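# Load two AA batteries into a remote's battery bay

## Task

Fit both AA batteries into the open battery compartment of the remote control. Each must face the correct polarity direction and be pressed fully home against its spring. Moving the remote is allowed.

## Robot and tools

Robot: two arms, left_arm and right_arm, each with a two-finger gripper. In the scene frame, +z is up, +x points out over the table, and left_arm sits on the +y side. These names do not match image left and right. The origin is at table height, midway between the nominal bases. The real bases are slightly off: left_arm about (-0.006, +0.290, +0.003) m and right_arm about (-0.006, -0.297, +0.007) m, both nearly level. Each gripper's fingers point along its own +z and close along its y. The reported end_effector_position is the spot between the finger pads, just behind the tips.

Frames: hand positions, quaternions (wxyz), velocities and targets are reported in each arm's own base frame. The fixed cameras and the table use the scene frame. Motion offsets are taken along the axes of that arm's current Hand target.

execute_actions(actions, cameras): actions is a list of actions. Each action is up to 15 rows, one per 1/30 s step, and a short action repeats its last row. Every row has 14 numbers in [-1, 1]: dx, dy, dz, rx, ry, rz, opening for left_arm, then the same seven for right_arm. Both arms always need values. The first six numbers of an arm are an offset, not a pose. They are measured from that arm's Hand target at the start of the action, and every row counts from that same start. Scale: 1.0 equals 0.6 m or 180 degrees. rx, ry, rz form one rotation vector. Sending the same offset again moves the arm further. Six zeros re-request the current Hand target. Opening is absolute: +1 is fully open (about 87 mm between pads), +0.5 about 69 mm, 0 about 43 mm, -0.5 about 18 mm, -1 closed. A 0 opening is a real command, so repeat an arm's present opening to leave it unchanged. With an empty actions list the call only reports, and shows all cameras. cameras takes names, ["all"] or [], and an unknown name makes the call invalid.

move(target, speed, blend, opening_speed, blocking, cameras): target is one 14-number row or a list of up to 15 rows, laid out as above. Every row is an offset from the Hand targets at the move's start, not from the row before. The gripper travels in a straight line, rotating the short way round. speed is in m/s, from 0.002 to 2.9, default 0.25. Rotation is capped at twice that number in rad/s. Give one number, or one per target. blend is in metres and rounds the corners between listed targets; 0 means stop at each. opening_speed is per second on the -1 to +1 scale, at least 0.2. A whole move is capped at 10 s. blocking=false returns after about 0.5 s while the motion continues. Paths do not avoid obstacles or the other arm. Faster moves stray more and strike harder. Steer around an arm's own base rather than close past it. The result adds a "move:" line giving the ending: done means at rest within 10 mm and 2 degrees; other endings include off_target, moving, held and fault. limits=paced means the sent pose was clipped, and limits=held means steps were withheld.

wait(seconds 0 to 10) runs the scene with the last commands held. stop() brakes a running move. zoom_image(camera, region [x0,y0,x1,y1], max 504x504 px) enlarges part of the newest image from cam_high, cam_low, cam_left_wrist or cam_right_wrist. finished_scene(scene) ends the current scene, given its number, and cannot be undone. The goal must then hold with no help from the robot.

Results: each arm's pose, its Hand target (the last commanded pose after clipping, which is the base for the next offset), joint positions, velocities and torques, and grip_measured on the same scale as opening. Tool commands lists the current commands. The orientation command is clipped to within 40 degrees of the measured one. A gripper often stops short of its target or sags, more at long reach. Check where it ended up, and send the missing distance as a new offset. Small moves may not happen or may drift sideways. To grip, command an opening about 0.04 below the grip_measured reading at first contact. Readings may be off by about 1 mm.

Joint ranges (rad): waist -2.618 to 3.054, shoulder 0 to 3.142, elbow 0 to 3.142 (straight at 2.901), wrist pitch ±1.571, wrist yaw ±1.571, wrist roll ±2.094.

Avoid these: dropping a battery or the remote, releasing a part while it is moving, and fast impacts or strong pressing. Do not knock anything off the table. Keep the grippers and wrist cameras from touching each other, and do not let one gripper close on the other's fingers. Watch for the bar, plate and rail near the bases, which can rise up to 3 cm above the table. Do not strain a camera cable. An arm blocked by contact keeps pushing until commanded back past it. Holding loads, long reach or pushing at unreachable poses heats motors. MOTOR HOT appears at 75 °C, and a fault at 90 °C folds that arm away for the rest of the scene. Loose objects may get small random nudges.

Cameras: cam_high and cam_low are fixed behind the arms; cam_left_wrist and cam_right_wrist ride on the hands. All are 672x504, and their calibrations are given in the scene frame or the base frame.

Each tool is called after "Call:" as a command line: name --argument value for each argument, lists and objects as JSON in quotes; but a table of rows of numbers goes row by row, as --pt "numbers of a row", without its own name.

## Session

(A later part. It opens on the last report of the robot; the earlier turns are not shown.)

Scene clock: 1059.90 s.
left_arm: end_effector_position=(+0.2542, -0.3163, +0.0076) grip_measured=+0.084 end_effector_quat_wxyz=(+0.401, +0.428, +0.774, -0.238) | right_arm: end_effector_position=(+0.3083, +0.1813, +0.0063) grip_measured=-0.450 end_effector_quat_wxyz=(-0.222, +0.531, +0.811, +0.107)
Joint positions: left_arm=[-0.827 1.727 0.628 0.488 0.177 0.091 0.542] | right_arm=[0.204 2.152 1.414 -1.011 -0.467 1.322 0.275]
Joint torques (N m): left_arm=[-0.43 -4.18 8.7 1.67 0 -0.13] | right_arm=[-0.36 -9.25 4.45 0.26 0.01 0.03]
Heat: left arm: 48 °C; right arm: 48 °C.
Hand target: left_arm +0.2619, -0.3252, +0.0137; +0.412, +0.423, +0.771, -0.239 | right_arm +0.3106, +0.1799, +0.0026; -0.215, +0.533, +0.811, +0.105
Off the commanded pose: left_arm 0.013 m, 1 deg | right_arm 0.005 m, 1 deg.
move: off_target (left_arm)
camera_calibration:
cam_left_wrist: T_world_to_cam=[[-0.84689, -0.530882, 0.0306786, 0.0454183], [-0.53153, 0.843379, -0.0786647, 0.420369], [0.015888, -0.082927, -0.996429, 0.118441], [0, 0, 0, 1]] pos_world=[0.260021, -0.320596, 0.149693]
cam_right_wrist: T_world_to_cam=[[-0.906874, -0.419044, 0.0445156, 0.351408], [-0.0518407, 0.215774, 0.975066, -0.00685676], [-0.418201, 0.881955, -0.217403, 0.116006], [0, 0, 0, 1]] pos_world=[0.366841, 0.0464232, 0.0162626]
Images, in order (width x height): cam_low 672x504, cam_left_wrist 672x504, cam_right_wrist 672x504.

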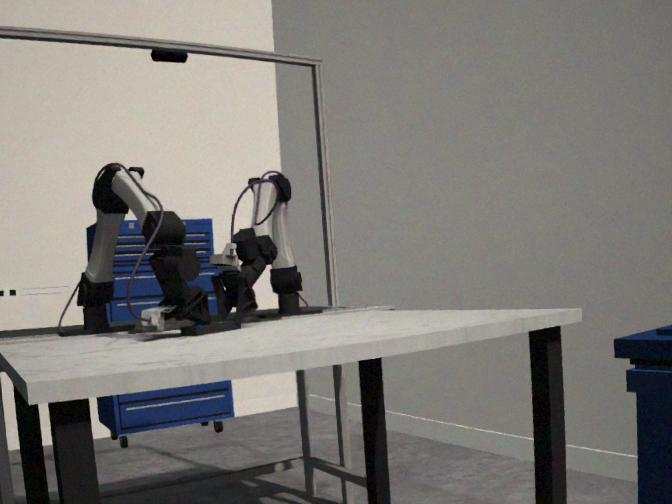

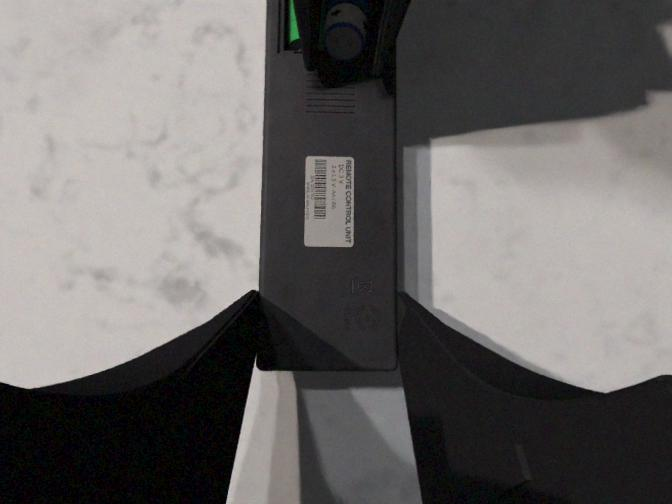

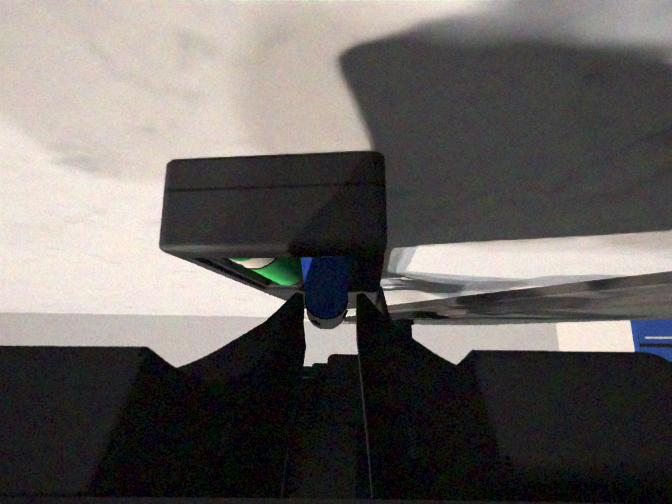

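Call:
move --pt "0 0 0 0 0 0 0.03 0.0153 -0.002 -0.0295 0 0.0 0 -0.45" --pt "0 0 0 0 0 0 0.03 0.03 -0.004 -0.06 0 -0.111 0 -0.4" --speed 0.06 --cameras '["cam_low","cam_right_wrist","cam_left_wrist"]'

Call:
zoom_image --camera "cam_right_wrist" --region '[230, 100, 450, 320]'

Call:
zoom_image --camera "cam_left_wrist" --region '[220, 0, 440, 220]'

Call:
zoom_image --camera "cam_low" --region '[140, 260, 260, 340]'

Scene clock: 1072.27 s.
left_arm: end_effector_position=(+0.2542, -0.3163, +0.0076) grip_measured=+0.084 end_effector_quat_wxyz=(+0.401, +0.428, +0.774, -0.238) | right_arm: end_effector_position=(+0.3008, +0.1749, +0.0283) grip_measured=-0.400 end_effector_quat_wxyz=(-0.094, +0.541, +0.836, -0.006)
Joint positions: left_arm=[-0.827 1.727 0.628 0.488 0.177 0.091 0.542] | right_arm=[0.337 2.031 1.459 -1.123 -0.141 1.477 0.3]
Joint torques (N m): left_arm=[-0.39 -4.16 8.72 1.67 0 -0.14] | right_arm=[0.44 -12.08 7.06 0.16 0.18 0.21]
Heat: left arm: 48 °C; right arm: 48 °C.
Hand target: left_arm +0.2619, -0.3252, +0.0137; +0.412, +0.423, +0.771, -0.239 | right_arm +0.3108, +0.1793, +0.0429; -0.071, +0.544, +0.836, +0.011
Off the commanded pose: left_arm 0.013 m, 1 deg | right_arm 0.018 m, 3 deg.
move: off_target (left_arm, right_arm); target 2's new opening was sent with right_arm's hand 0.018 m and 3 deg from that target
camera_calibration:
cam_left_wrist: T_world_to_cam=[[-0.84689, -0.530882, 0.0306786, 0.0454183], [-0.53153, 0.843379, -0.0786647, 0.420369], [0.015888, -0.082927, -0.996429, 0.118441], [0, 0, 0, 1]] pos_world=[0.260021, -0.320596, 0.149693]
cam_right_wrist: T_world_to_cam=[[-0.899724, -0.425772, 0.0959962, 0.338463], [-0.153621, 0.514791, 0.84344, -0.0452752], [-0.408531, 0.744116, -0.528578, 0.153267], [0, 0, 0, 1]] pos_world=[0.360183, 0.0533672, 0.0867093]
Images, in order (width x height): cam_low 672x504, cam_left_wrist 672x504, cam_right_wrist 672x504.

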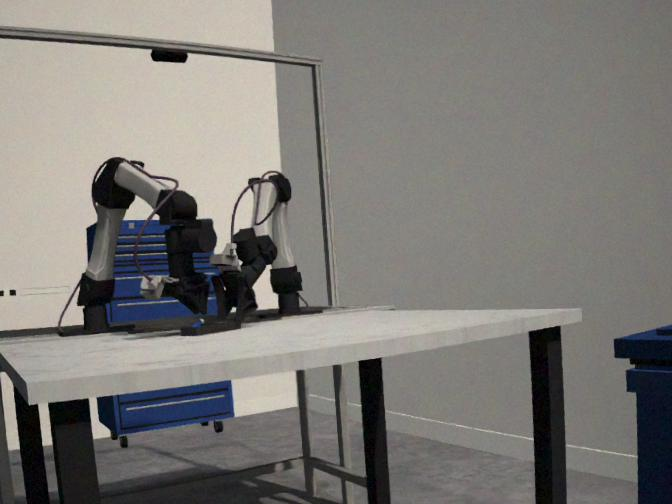

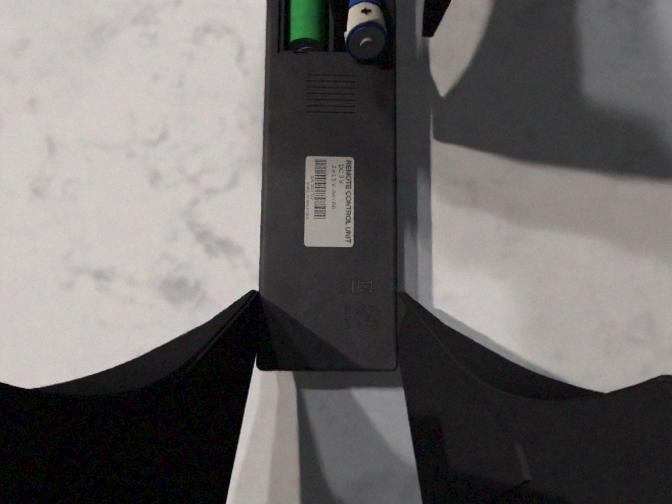

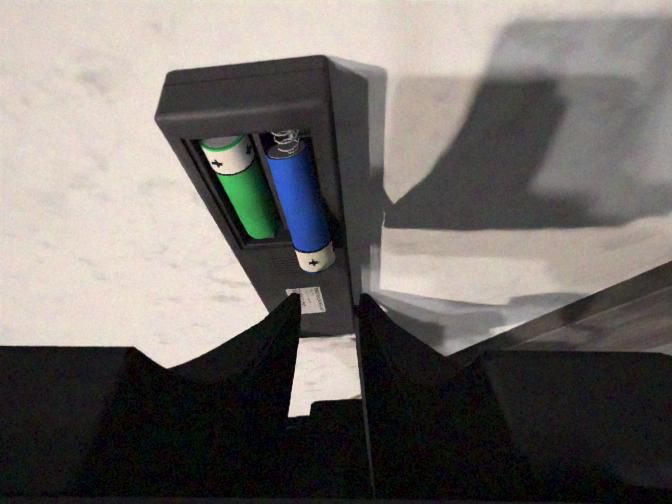

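Scaled by 2.291 from the camera's 672x504 image, which has a finer 960x720 frame.

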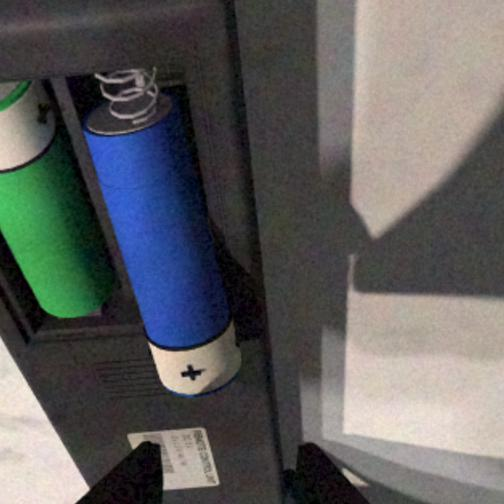

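Scaled by 2.291 from the camera's 672x504 image, which has a finer 960x720 frame.

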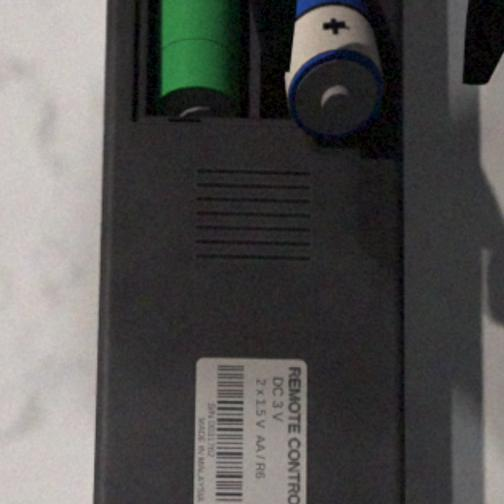

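Scaled by 4.200 from the camera's 672x504 image, which has a finer 960x720 frame.

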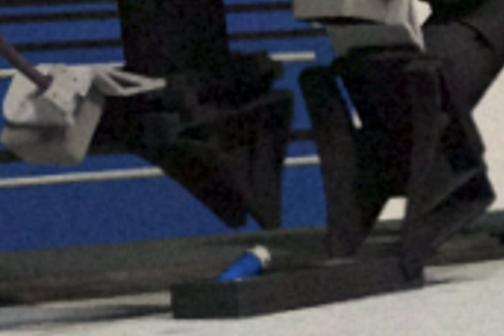

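Call:
move --target '[0,0,0,0,0,0,0.03,-0.016,0.0003,0.003,-0.0057,-0.0457,-0.0887,-0.35]' --speed 0.08 --cameras '["cam_low","cam_right_wrist","cam_left_wrist"]'

Call:
zoom_image --camera "cam_right_wrist" --region '[230, 120, 450, 340]'

Call:
zoom_image --camera "cam_low" --region '[140, 260, 260, 340]'

Scene clock: 1100.03 s.
left_arm: end_effector_position=(+0.2542, -0.3163, +0.0076) grip_measured=+0.084 end_effector_quat_wxyz=(+0.401, +0.428, +0.774, -0.238) | right_arm: end_effector_position=(+0.3014, +0.1650, +0.0253) grip_measured=-0.350 end_effector_quat_wxyz=(-0.035, +0.433, +0.900, -0.034)
Joint positions: left_arm=[-0.827 1.727 0.628 0.488 0.177 0.091 0.542] | right_arm=[0.382 2.031 1.477 -1.113 -0.006 1.279 0.325]
Joint torques (N m): left_arm=[-0.39 -4.15 8.69 1.67 0 -0.13] | right_arm=[0.47 -12.53 7.19 0.4 0.22 -0.2]
Heat: left arm: 48 °C; right arm: 54 °C.
Hand target: left_arm +0.2619, -0.3252, +0.0137; +0.412, +0.423, +0.771, -0.239 | right_arm +0.3147, +0.1708, +0.0399; -0.004, +0.422, +0.906, -0.011
Off the commanded pose: left_arm 0.013 m, 1 deg | right_arm 0.021 m, 5 deg.
move: off_target (left_arm, right_arm)
camera_calibration:
cam_left_wrist: T_world_to_cam=[[-0.84689, -0.530882, 0.0306786, 0.0454183], [-0.53153, 0.843379, -0.0786647, 0.420369], [0.015888, -0.082927, -0.996429, 0.118441], [0, 0, 0, 1]] pos_world=[0.260021, -0.320596, 0.149693]
cam_right_wrist: T_world_to_cam=[[-0.769764, -0.633639, 0.0772397, 0.330657], [-0.352555, 0.522897, 0.776069, 0.02275], [-0.532136, 0.570159, -0.6259, 0.227772], [0, 0, 0, 1]] pos_world=[0.383754, 0.0677551, 0.099367]
Images, in order (width x height): cam_low 672x504, cam_left_wrist 672x504, cam_right_wrist 672x504.

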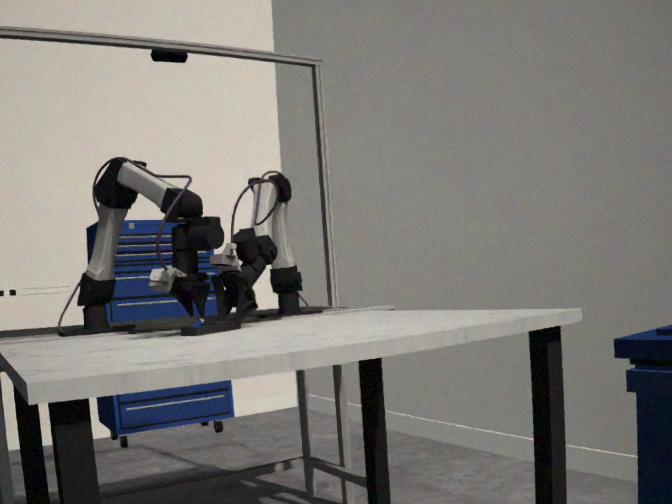

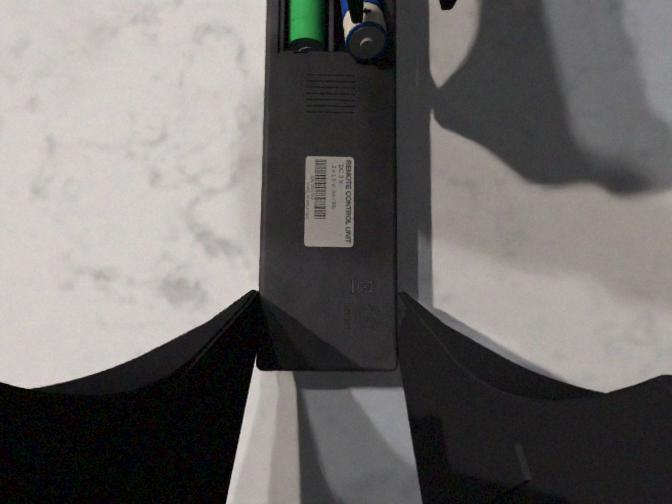

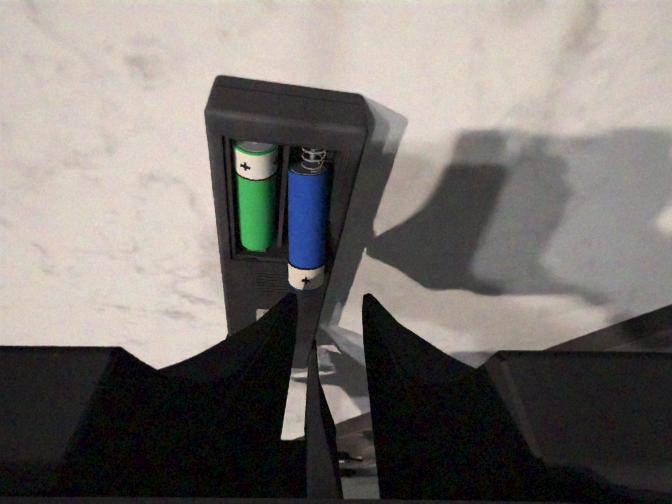

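Scaled by 2.291 from the camera's 672x504 image, which has a finer 960x720 frame.

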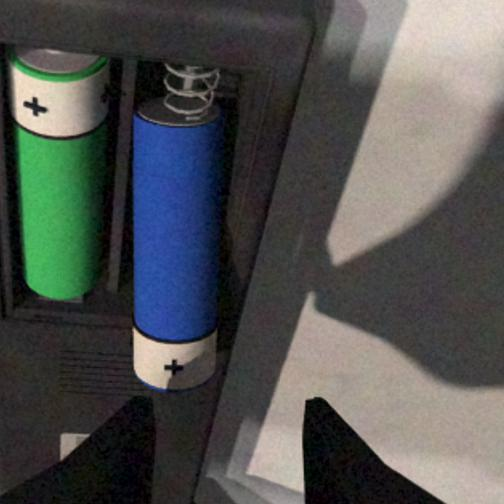

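Scaled by 4.200 from the camera's 672x504 image, which has a finer 960x720 frame.

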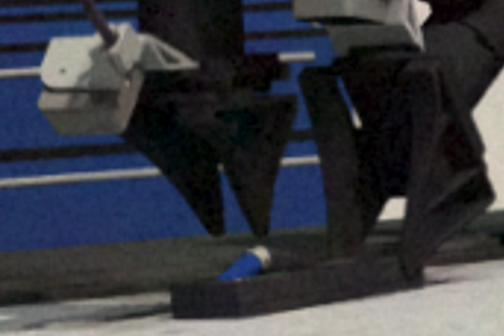

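Call:
move --target '[0,0,0,0,0,0,0.03,0.0008,-0.0007,0.0435,0,0,0,-0.35]' --speed 0.05 --cameras '["cam_low","cam_right_wrist","cam_left_wrist"]'

Call:
zoom_image --camera "cam_right_wrist" --region '[230, 150, 450, 370]'

Call:
zoom_image --camera "cam_left_wrist" --region '[220, 0, 440, 220]'

Call:
zoom_image --camera "cam_low" --region '[140, 260, 260, 340]'

Scene clock: 1108.87 s.
left_arm: end_effector_position=(+0.2542, -0.3163, +0.0076) grip_measured=+0.084 end_effector_quat_wxyz=(+0.401, +0.428, +0.774, -0.238) | right_arm: end_effector_position=(+0.3103, +0.1685, +0.0136) grip_measured=-0.350 end_effector_quat_wxyz=(-0.017, +0.433, +0.901, -0.014)
Joint positions: left_arm=[-0.827 1.727 0.628 0.488 0.177 0.091 0.542] | right_arm=[0.382 2.031 1.435 -1.018 -0.005 1.277 0.325]
Joint torques (N m): left_arm=[-0.42 -4.19 8.69 1.68 0 -0.14] | right_arm=[0.38 -9.84 5.16 0.5 0.27 -0.19]
Heat: left arm: 48 °C; right arm: 54 °C.
Hand target: left_arm +0.2619, -0.3252, +0.0137; +0.412, +0.423, +0.771, -0.239 | right_arm +0.3137, +0.1705, +0.0138; -0.004, +0.422, +0.906, -0.010
Off the commanded pose: left_arm 0.013 m, 1 deg | right_arm 0.004 m, 2 deg.
move: off_target (left_arm)
camera_calibration:
cam_left_wrist: T_world_to_cam=[[-0.84689, -0.530882, 0.0306786, 0.0454183], [-0.53153, 0.843379, -0.0786647, 0.420369], [0.015888, -0.082927, -0.996429, 0.118441], [0, 0, 0, 1]] pos_world=[0.260021, -0.320596, 0.149693]
cam_right_wrist: T_world_to_cam=[[-0.771633, -0.6355, 0.0268824, 0.342301], [-0.391153, 0.507423, 0.767803, 0.0478043], [-0.501579, 0.581947, -0.640122, 0.211928], [0, 0, 0, 1]] pos_world=[0.389128, 0.0699445, 0.0897536]
Images, in order (width x height): cam_low 672x504, cam_left_wrist 672x504, cam_right_wrist 672x504.

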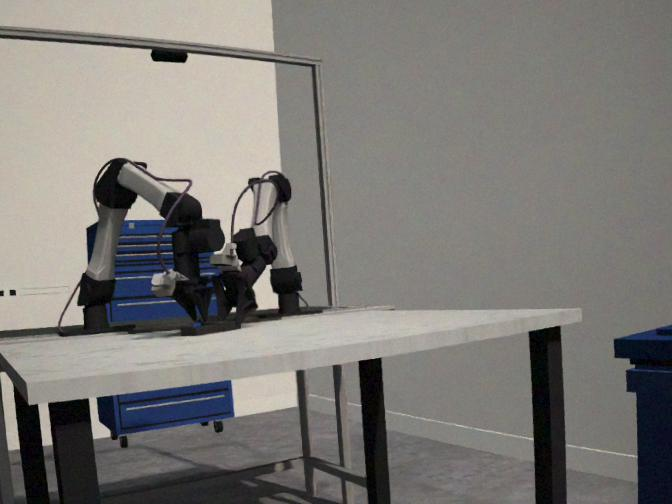

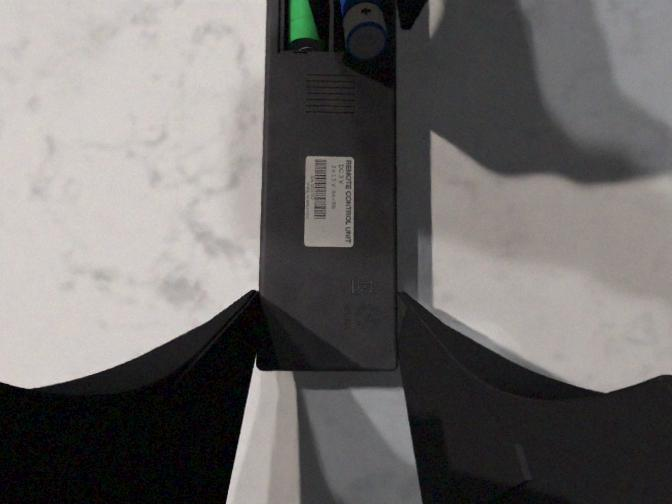

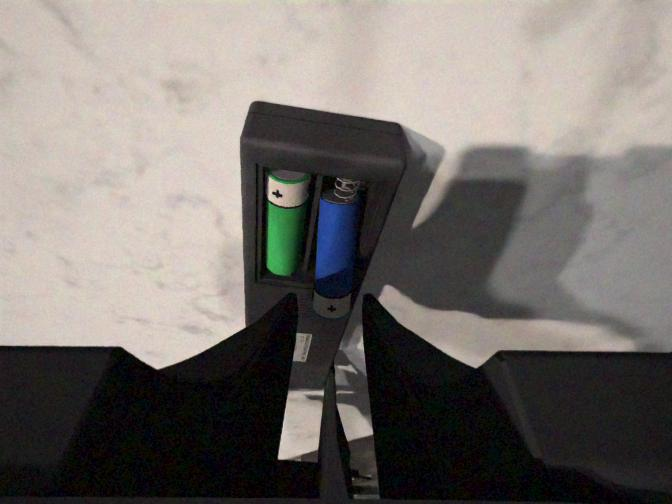

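Scaled by 2.291 from the camera's 672x504 image, which has a finer 960x720 frame.

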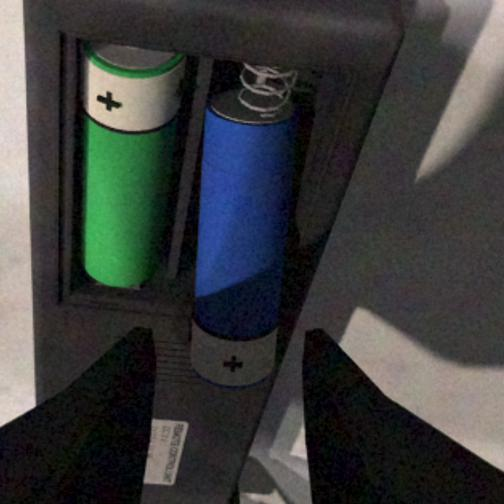

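Scaled by 2.291 from the camera's 672x504 image, which has a finer 960x720 frame.

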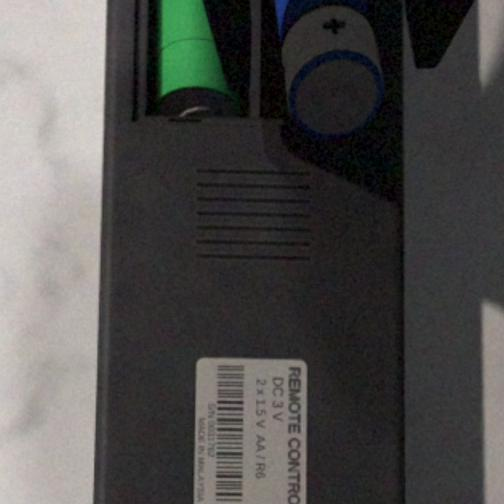

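Scaled by 4.200 from the camera's 672x504 image, which has a finer 960x720 frame.

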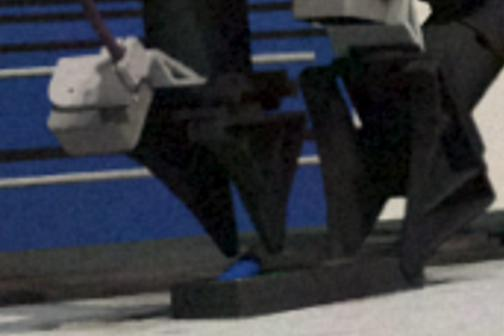

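Call:
move --target '[0,0,0,0,0,0,0.03,0,0,0,0,0,0,-0.69]' --speed 0.05 --opening_speed 0.5 --cameras '["cam_right_wrist","cam_left_wrist"]'

Call:
zoom_image --camera "cam_right_wrist" --region '[230, 150, 450, 370]'

Call:
zoom_image --camera "cam_left_wrist" --region '[220, 0, 440, 220]'

Scene clock: 1115.67 s.
left_arm: end_effector_position=(+0.2542, -0.3163, +0.0076) grip_measured=+0.084 end_effector_quat_wxyz=(+0.401, +0.428, +0.774, -0.238) | right_arm: end_effector_position=(+0.3108, +0.1684, +0.0144) grip_measured=-0.687 end_effector_quat_wxyz=(-0.015, +0.433, +0.901, -0.013)
Joint positions: left_arm=[-0.827 1.727 0.628 0.488 0.177 0.091 0.542] | right_arm=[0.382 2.028 1.435 -1.017 -0.004 1.277 0.157]
Joint torques (N m): left_arm=[-0.4 -4.16 8.7 1.67 0.01 -0.13] | right_arm=[0.42 -9.63 5.14 0.53 0.27 -0.14]
Heat: left arm: 48 °C; right arm: 53 °C.
Hand target: left_arm +0.2619, -0.3252, +0.0137; +0.412, +0.423, +0.771, -0.239 | right_arm +0.3137, +0.1704, +0.0138; -0.004, +0.422, +0.906, -0.011
Off the commanded pose: left_arm 0.013 m, 1 deg | right_arm 0.004 m, 2 deg.
move: off_target (left_arm)
camera_calibration:
cam_left_wrist: T_world_to_cam=[[-0.84689, -0.530882, 0.0306786, 0.0454183], [-0.53153, 0.843379, -0.0786647, 0.420369], [0.015888, -0.082927, -0.996429, 0.118441], [0, 0, 0, 1]] pos_world=[0.260021, -0.320596, 0.149693]
cam_right_wrist: T_world_to_cam=[[-0.771462, -0.635821, 0.0240302, 0.342576], [-0.3943, 0.507375, 0.766223, 0.0484589], [-0.499373, 0.581637, -0.642125, 0.212136], [0, 0, 0, 1]] pos_world=[0.389327, 0.0698447, 0.0908551]
Images, in order (width x height): cam_left_wrist 672x504, cam_right_wrist 672x504.

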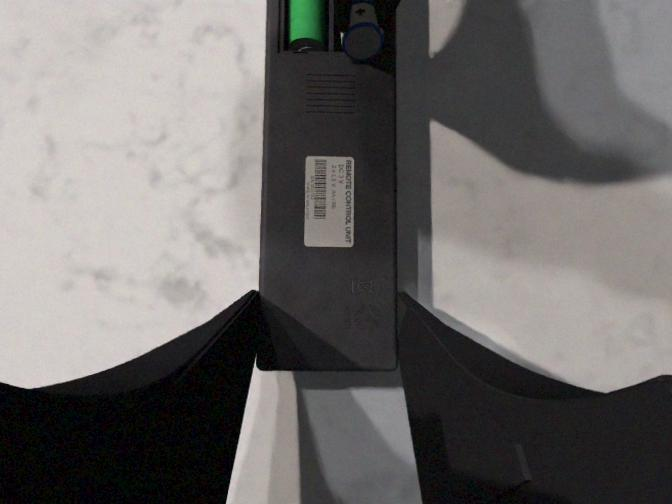

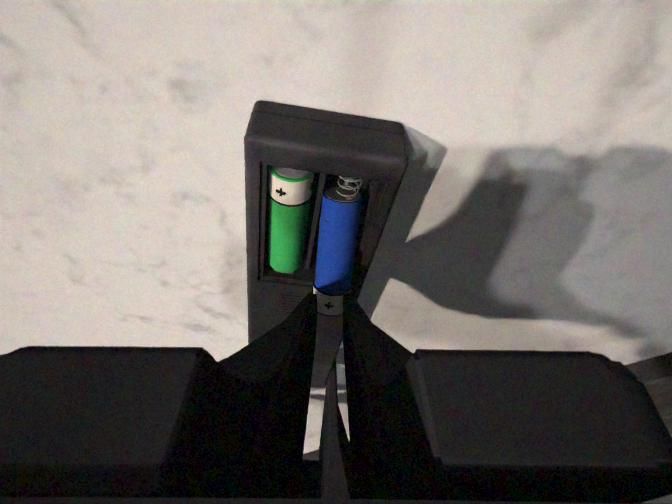

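Scaled by 2.291 from the camera's 672x504 image, which has a finer 960x720 frame.

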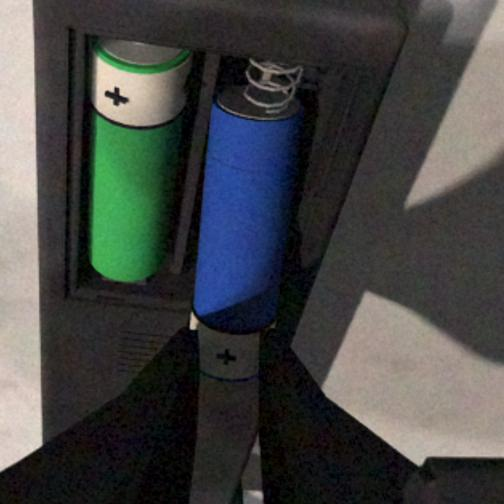

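Scaled by 2.291 from the camera's 672x504 image, which has a finer 960x720 frame.

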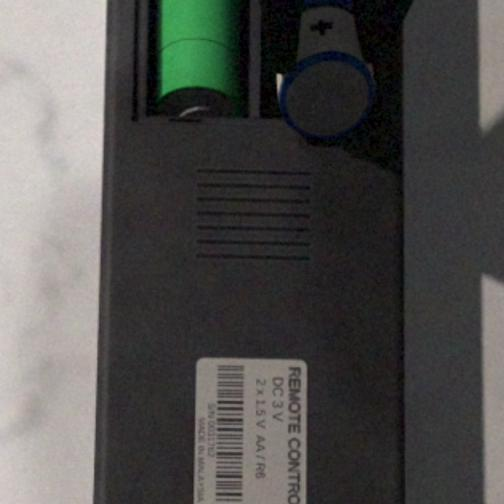

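Call:
move --pt "0 0 0 0 0 0 0.03 0 0 0 0 0 0 -0.45" --pt "0 0 0 0 0 0 0.03 0 0.0 0.0105 0 0 0 -0.45" --pt "0 0 0 0 0 0 0.03 0 0.0 0.0105 0 0 0 -0.69" --speed 0.05 --opening_speed 0.5 --cameras '["cam_right_wrist","cam_left_wrist"]'

Call:
zoom_image --camera "cam_right_wrist" --region '[230, 150, 450, 370]'

Call:
zoom_image --camera "cam_left_wrist" --region '[220, 0, 440, 220]'

Scene clock: 1121.47 s.
left_arm: end_effector_position=(+0.2543, -0.3162, +0.0076) grip_measured=+0.084 end_effector_quat_wxyz=(+0.401, +0.428, +0.774, -0.238) | right_arm: end_effector_position=(+0.3111, +0.1684, +0.0107) grip_measured=-0.614 end_effector_quat_wxyz=(-0.013, +0.433, +0.901, -0.011)
Joint positions: left_arm=[-0.827 1.727 0.628 0.488 0.176 0.091 0.542] | right_arm=[0.382 2.028 1.419 -0.996 -0.004 1.277 0.193]
Joint torques (N m): left_arm=[-0.43 -4.16 8.72 1.67 0 -0.13] | right_arm=[0.61 -8.72 5.07 0.52 0.24 -0.14]
Heat: left arm: 48 °C; right arm: 52 °C.
Hand target: left_arm +0.2619, -0.3252, +0.0137; +0.412, +0.423, +0.771, -0.239 | right_arm +0.3135, +0.1703, +0.0075; -0.004, +0.422, +0.906, -0.011
Off the commanded pose: left_arm 0.013 m, 1 deg | right_arm 0.004 m, 2 deg.
move: off_target (left_arm)
camera_calibration:
cam_left_wrist: T_world_to_cam=[[-0.846383, -0.531696, 0.0305723, 0.0451787], [-0.532334, 0.842885, -0.0785169, 0.420366], [0.0159781, -0.0827301, -0.996444, 0.11849], [0, 0, 0, 1]] pos_world=[0.26012, -0.320496, 0.149693]
cam_right_wrist: T_world_to_cam=[[-0.771328, -0.636182, 0.01802, 0.343015], [-0.39918, 0.505643, 0.76484, 0.0532933], [-0.495689, 0.582749, -0.643968, 0.208544], [0, 0, 0, 1]] pos_world=[0.389224, 0.0697437, 0.0873539]
Images, in order (width x height): cam_left_wrist 672x504, cam_right_wrist 672x504.

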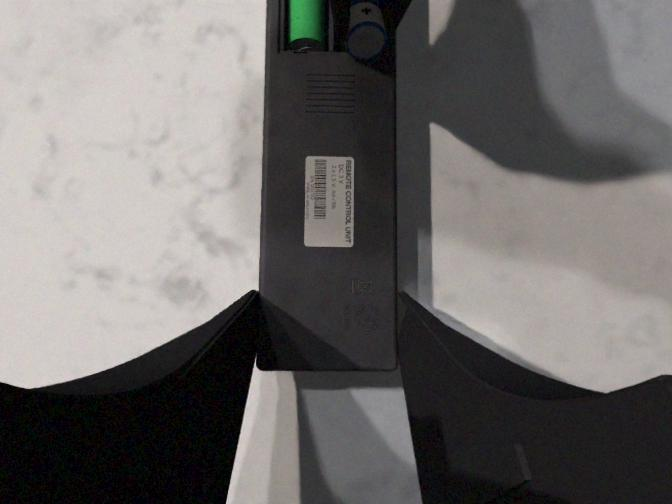

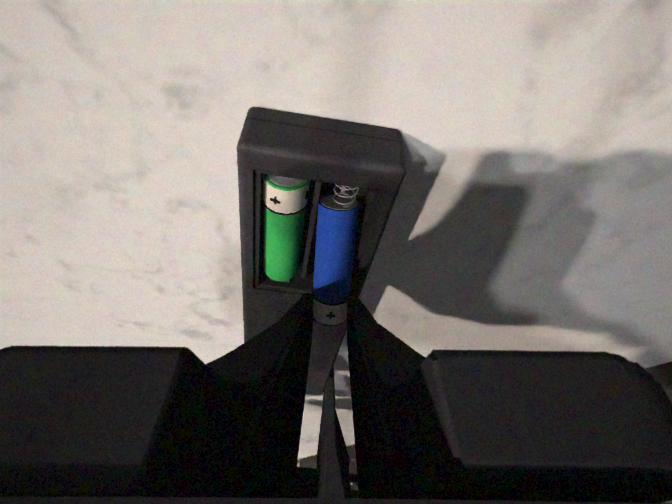

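Scaled by 2.291 from the camera's 672x504 image, which has a finer 960x720 frame.

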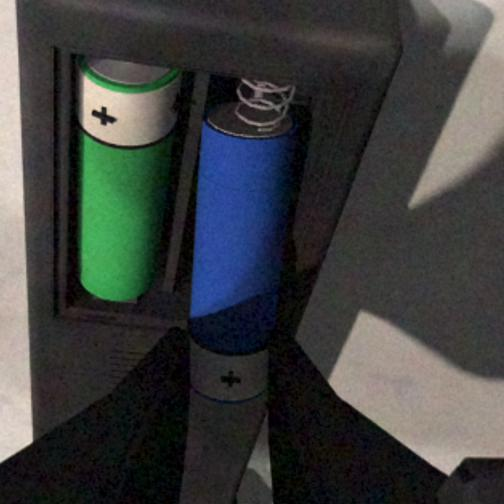

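Scaled by 2.291 from the camera's 672x504 image, which has a finer 960x720 frame.

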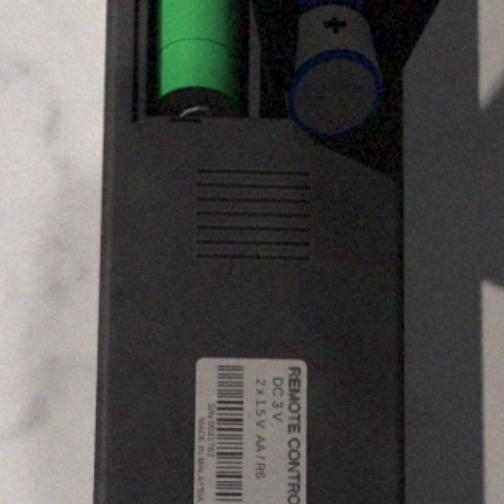

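Call:
execute_actions --actions '[]'

Scene clock: 1140.80 s.
left_arm: end_effector_position=(+0.2543, -0.3162, +0.0076) grip_measured=+0.084 end_effector_quat_wxyz=(+0.401, +0.428, +0.774, -0.238) | right_arm: end_effector_position=(+0.3111, +0.1684, +0.0107) grip_measured=-0.614 end_effector_quat_wxyz=(-0.013, +0.433, +0.901, -0.011)
Joint positions: left_arm=[-0.827 1.727 0.628 0.488 0.176 0.091 0.542] | right_arm=[0.382 2.028 1.419 -0.996 -0.004 1.277 0.193]
Joint velocities: within noise
Joint torques (N m): left_arm=[-0.42 -4.18 8.7 1.66 0.01 -0.13] | right_arm=[0.62 -8.7 5.23 0.54 0.21 -0.15]
Heat: left arm: 48 °C; right arm: 48 °C.
Hand target: left_arm +0.2619, -0.3252, +0.0137; +0.412, +0.423, +0.771, -0.239 | right_arm +0.3135, +0.1703, +0.0075; -0.004, +0.422, +0.906, -0.011
Tool commands: left_gripper/opening=+0.03 right_gripper/opening=-0.69
Off the commanded pose: left_arm 0.013 m, 1 deg | right_arm 0.004 m, 2 deg.
camera_calibration:
cam_left_wrist: T_world_to_cam=[[-0.846383, -0.531696, 0.0305723, 0.0451787], [-0.532334, 0.842885, -0.0785169, 0.420366], [0.0159781, -0.0827301, -0.996444, 0.11849], [0, 0, 0, 1]] pos_world=[0.26012, -0.320496, 0.149693]
cam_right_wrist: T_world_to_cam=[[-0.771328, -0.636182, 0.01802, 0.343015], [-0.39918, 0.505643, 0.76484, 0.0532933], [-0.495689, 0.582749, -0.643968, 0.208544], [0, 0, 0, 1]] pos_world=[0.389224, 0.0697437, 0.0873539]

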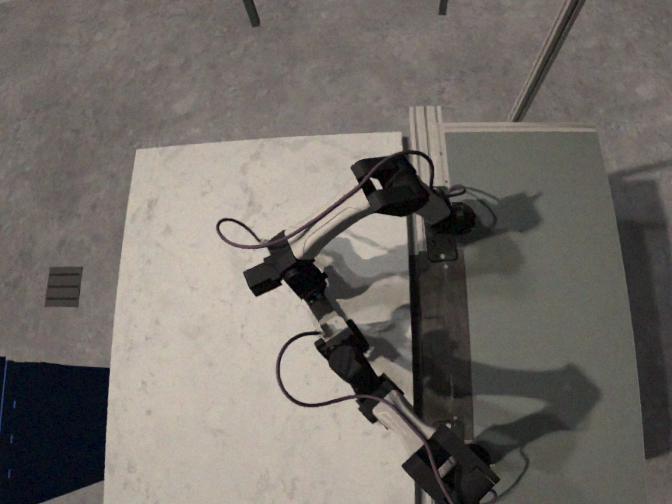

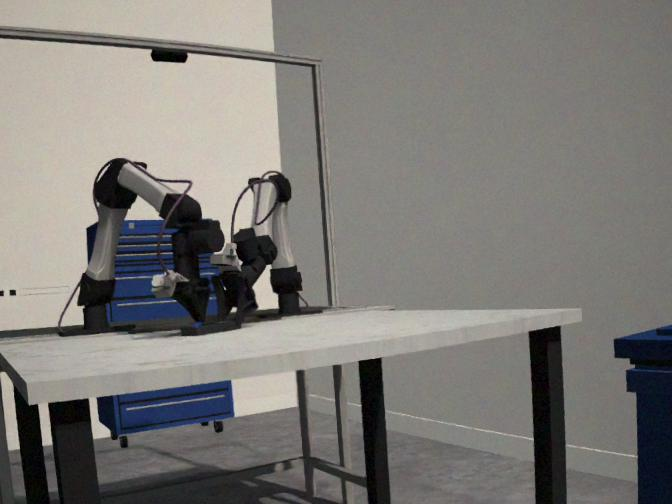

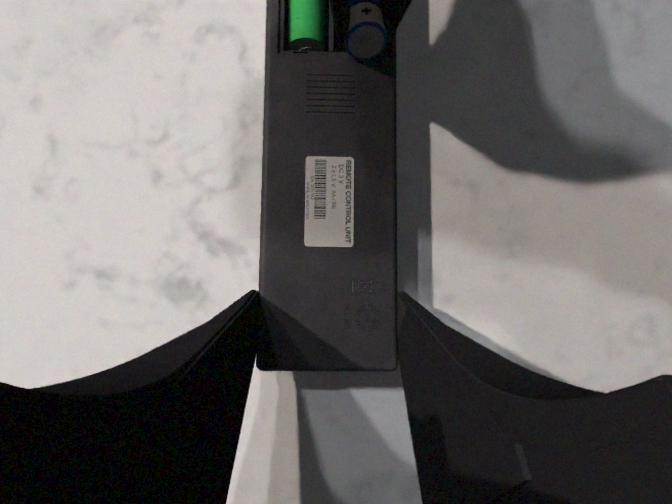

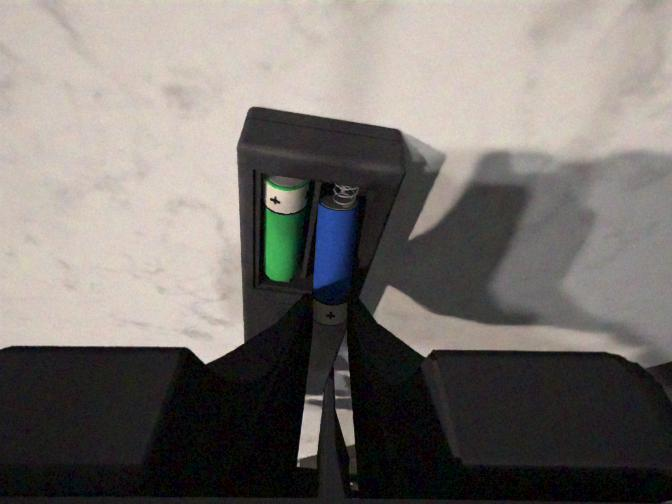

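Call:
zoom_image --camera "cam_right_wrist" --region '[220, 100, 440, 340]'

Call:
zoom_image --camera "cam_left_wrist" --region '[220, 0, 460, 130]'

Call:
zoom_image --camera "cam_low" --region '[140, 230, 280, 340]'

Scaled by 2.100 from the camera's 672x504 image, which has a finer 960x720 frame.

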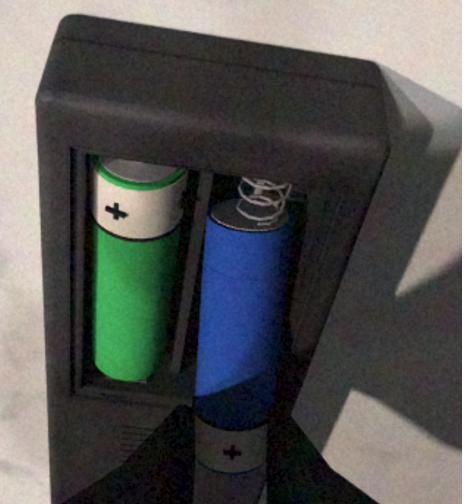

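Scaled by 2.100 from the camera's 672x504 image, which has a finer 960x720 frame.

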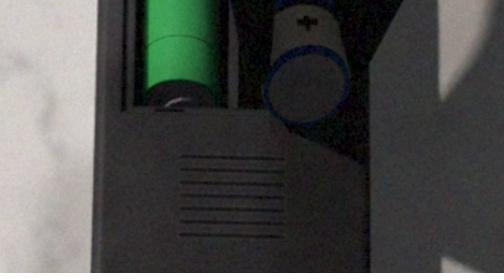

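Scaled by 3.600 from the camera's 672x504 image, which has a finer 960x720 frame.

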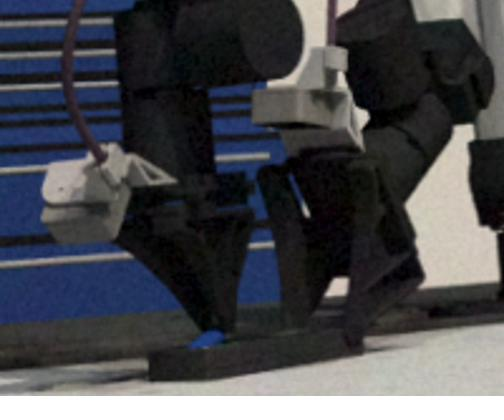

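Call:
move --target '[0,0,0,0,0,0,0.03,0,0.005,-0.017,0,0,0.017,-0.69]' --speed 0.05 --cameras '["cam_left_wrist","cam_right_wrist"]'

Call:
zoom_image --camera "cam_left_wrist" --region '[220, 0, 460, 130]'

Call:
zoom_image --camera "cam_right_wrist" --region '[220, 100, 440, 340]'

Scene clock: 1165.70 s.
left_arm: end_effector_position=(+0.2543, -0.3162, +0.0076) grip_measured=+0.084 end_effector_quat_wxyz=(+0.401, +0.428, +0.774, -0.238) | right_arm: end_effector_position=(+0.3104, +0.1684, +0.0107) grip_measured=-0.616 end_effector_quat_wxyz=(-0.014, +0.443, +0.896, -0.014)
Joint positions: left_arm=[-0.827 1.727 0.628 0.488 0.176 0.091 0.542] | right_arm=[0.382 2.028 1.419 -1.002 -0.003 1.3 0.192]
Joint torques (N m): left_arm=[-0.42 -4.14 8.73 1.67 0.01 -0.13] | right_arm=[0.7 -9.85 7.09 0.3 0.25 0.17]
Heat: left arm: 48 °C; right arm: 46 °C.
Hand target: left_arm +0.2619, -0.3252, +0.0137; +0.412, +0.423, +0.771, -0.239 | right_arm +0.3160, +0.1724, +0.0176; -0.004, +0.446, +0.895, -0.011
Off the commanded pose: left_arm 0.013 m, 1 deg | right_arm 0.010 m, 1 deg.
move: off_target (left_arm)
camera_calibration:
cam_left_wrist: T_world_to_cam=[[-0.846383, -0.531696, 0.0305723, 0.0451787], [-0.532334, 0.842885, -0.0785169, 0.420366], [0.0159781, -0.0827301, -0.996444, 0.11849], [0, 0, 0, 1]] pos_world=[0.26012, -0.320496, 0.149693]
cam_right_wrist: T_world_to_cam=[[-0.785756, -0.618062, 0.0242203, 0.343905], [-0.38334, 0.517333, 0.765125, 0.0460926], [-0.485425, 0.591918, -0.643426, 0.203526], [0, 0, 0, 1]] pos_world=[0.386691, 0.0682385, 0.0873576]
Images, in order (width x height): cam_left_wrist 672x504, cam_right_wrist 672x504.

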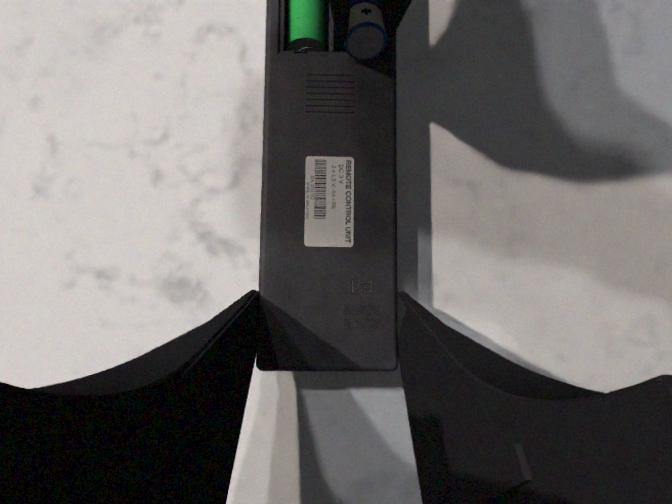

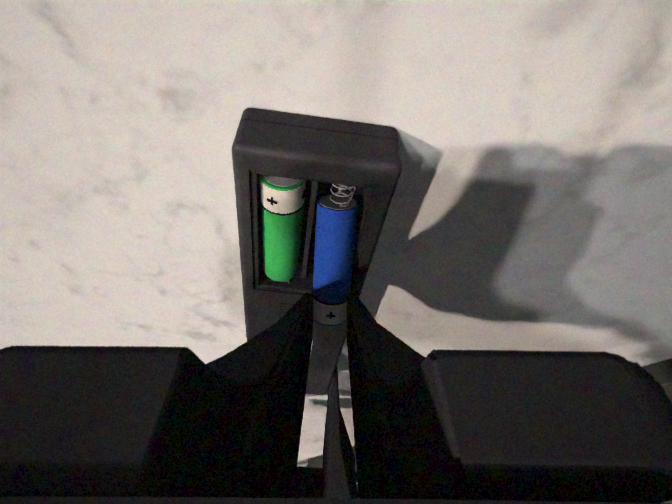

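Scaled by 2.100 from the camera's 672x504 image, which has a finer 960x720 frame.

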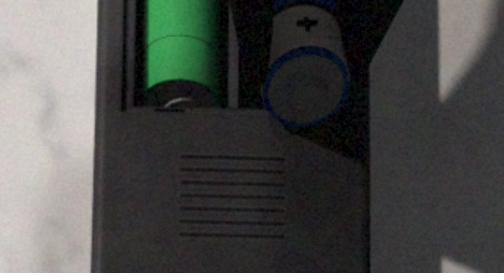

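Scaled by 2.100 from the camera's 672x504 image, which has a finer 960x720 frame.

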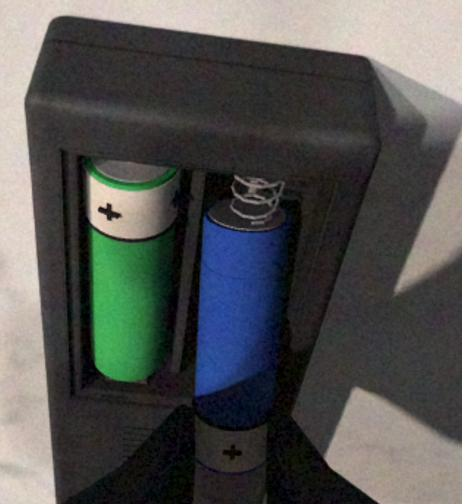

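Call:
move --target '[0,0,0,0,0,0,0.03,0,0.002,-0.012,0,0,0.02,-0.69]' --speed 0.05 --cameras '["cam_left_wrist","cam_right_wrist"]'

Call:
zoom_image --camera "cam_left_wrist" --region '[220, 0, 460, 130]'

Call:
zoom_image --camera "cam_right_wrist" --region '[220, 100, 440, 340]'

Scene clock: 1175.37 s.
left_arm: end_effector_position=(+0.2543, -0.3162, +0.0076) grip_measured=+0.084 end_effector_quat_wxyz=(+0.401, +0.428, +0.774, -0.238) | right_arm: end_effector_position=(+0.3108, +0.1692, +0.0132) grip_measured=-0.616 end_effector_quat_wxyz=(-0.018, +0.471, +0.882, -0.019)
Joint positions: left_arm=[-0.827 1.727 0.628 0.488 0.176 0.091 0.542] | right_arm=[0.382 2.028 1.429 -1.023 -0.003 1.363 0.192]
Joint torques (N m): left_arm=[-0.42 -4.18 8.7 1.67 0 -0.14] | right_arm=[0.57 -11.25 7.3 0.21 0.26 0.2]
Heat: left arm: 48 °C; right arm: 46 °C.
Hand target: left_arm +0.2619, -0.3252, +0.0137; +0.412, +0.423, +0.771, -0.239 | right_arm +0.3171, +0.1733, +0.0248; -0.003, +0.474, +0.880, -0.011
Off the commanded pose: left_arm 0.013 m, 1 deg | right_arm 0.014 m, 2 deg.
move: off_target (left_arm, right_arm)
camera_calibration:
cam_left_wrist: T_world_to_cam=[[-0.846383, -0.531696, 0.0305723, 0.0451787], [-0.532334, 0.842885, -0.0785169, 0.420366], [0.0159781, -0.0827301, -0.996444, 0.11849], [0, 0, 0, 1]] pos_world=[0.26012, -0.320496, 0.149693]
cam_right_wrist: T_world_to_cam=[[-0.822779, -0.567203, 0.0362588, 0.347292], [-0.34239, 0.545567, 0.764935, 0.0263887], [-0.453655, 0.616958, -0.643086, 0.190712], [0, 0, 0, 1]] pos_world=[0.381298, 0.0649271, 0.0898663]
Images, in order (width x height): cam_left_wrist 672x504, cam_right_wrist 672x504.

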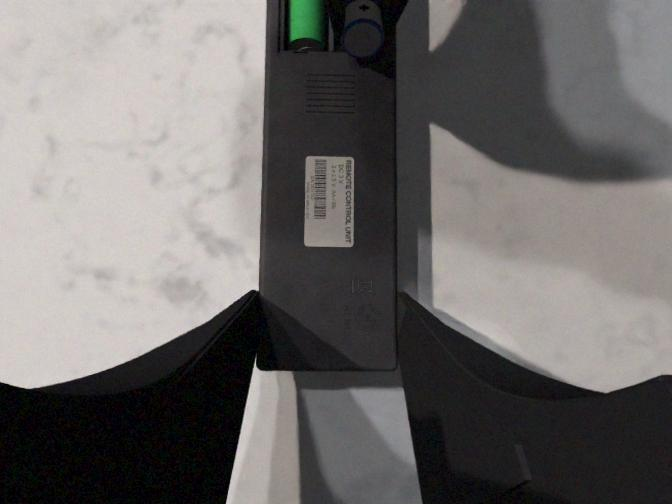

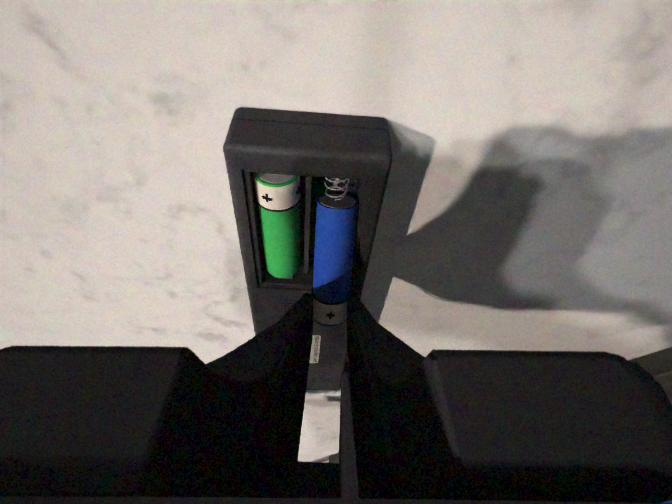

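Scaled by 2.100 from the camera's 672x504 image, which has a finer 960x720 frame.

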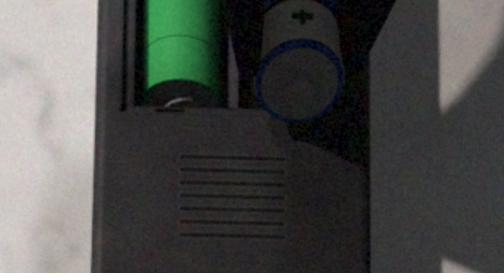

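Scaled by 2.100 from the camera's 672x504 image, which has a finer 960x720 frame.

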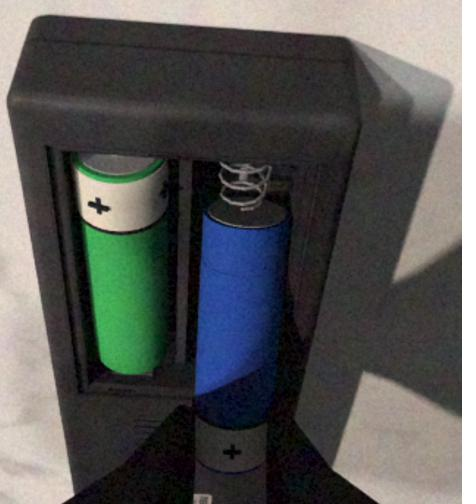

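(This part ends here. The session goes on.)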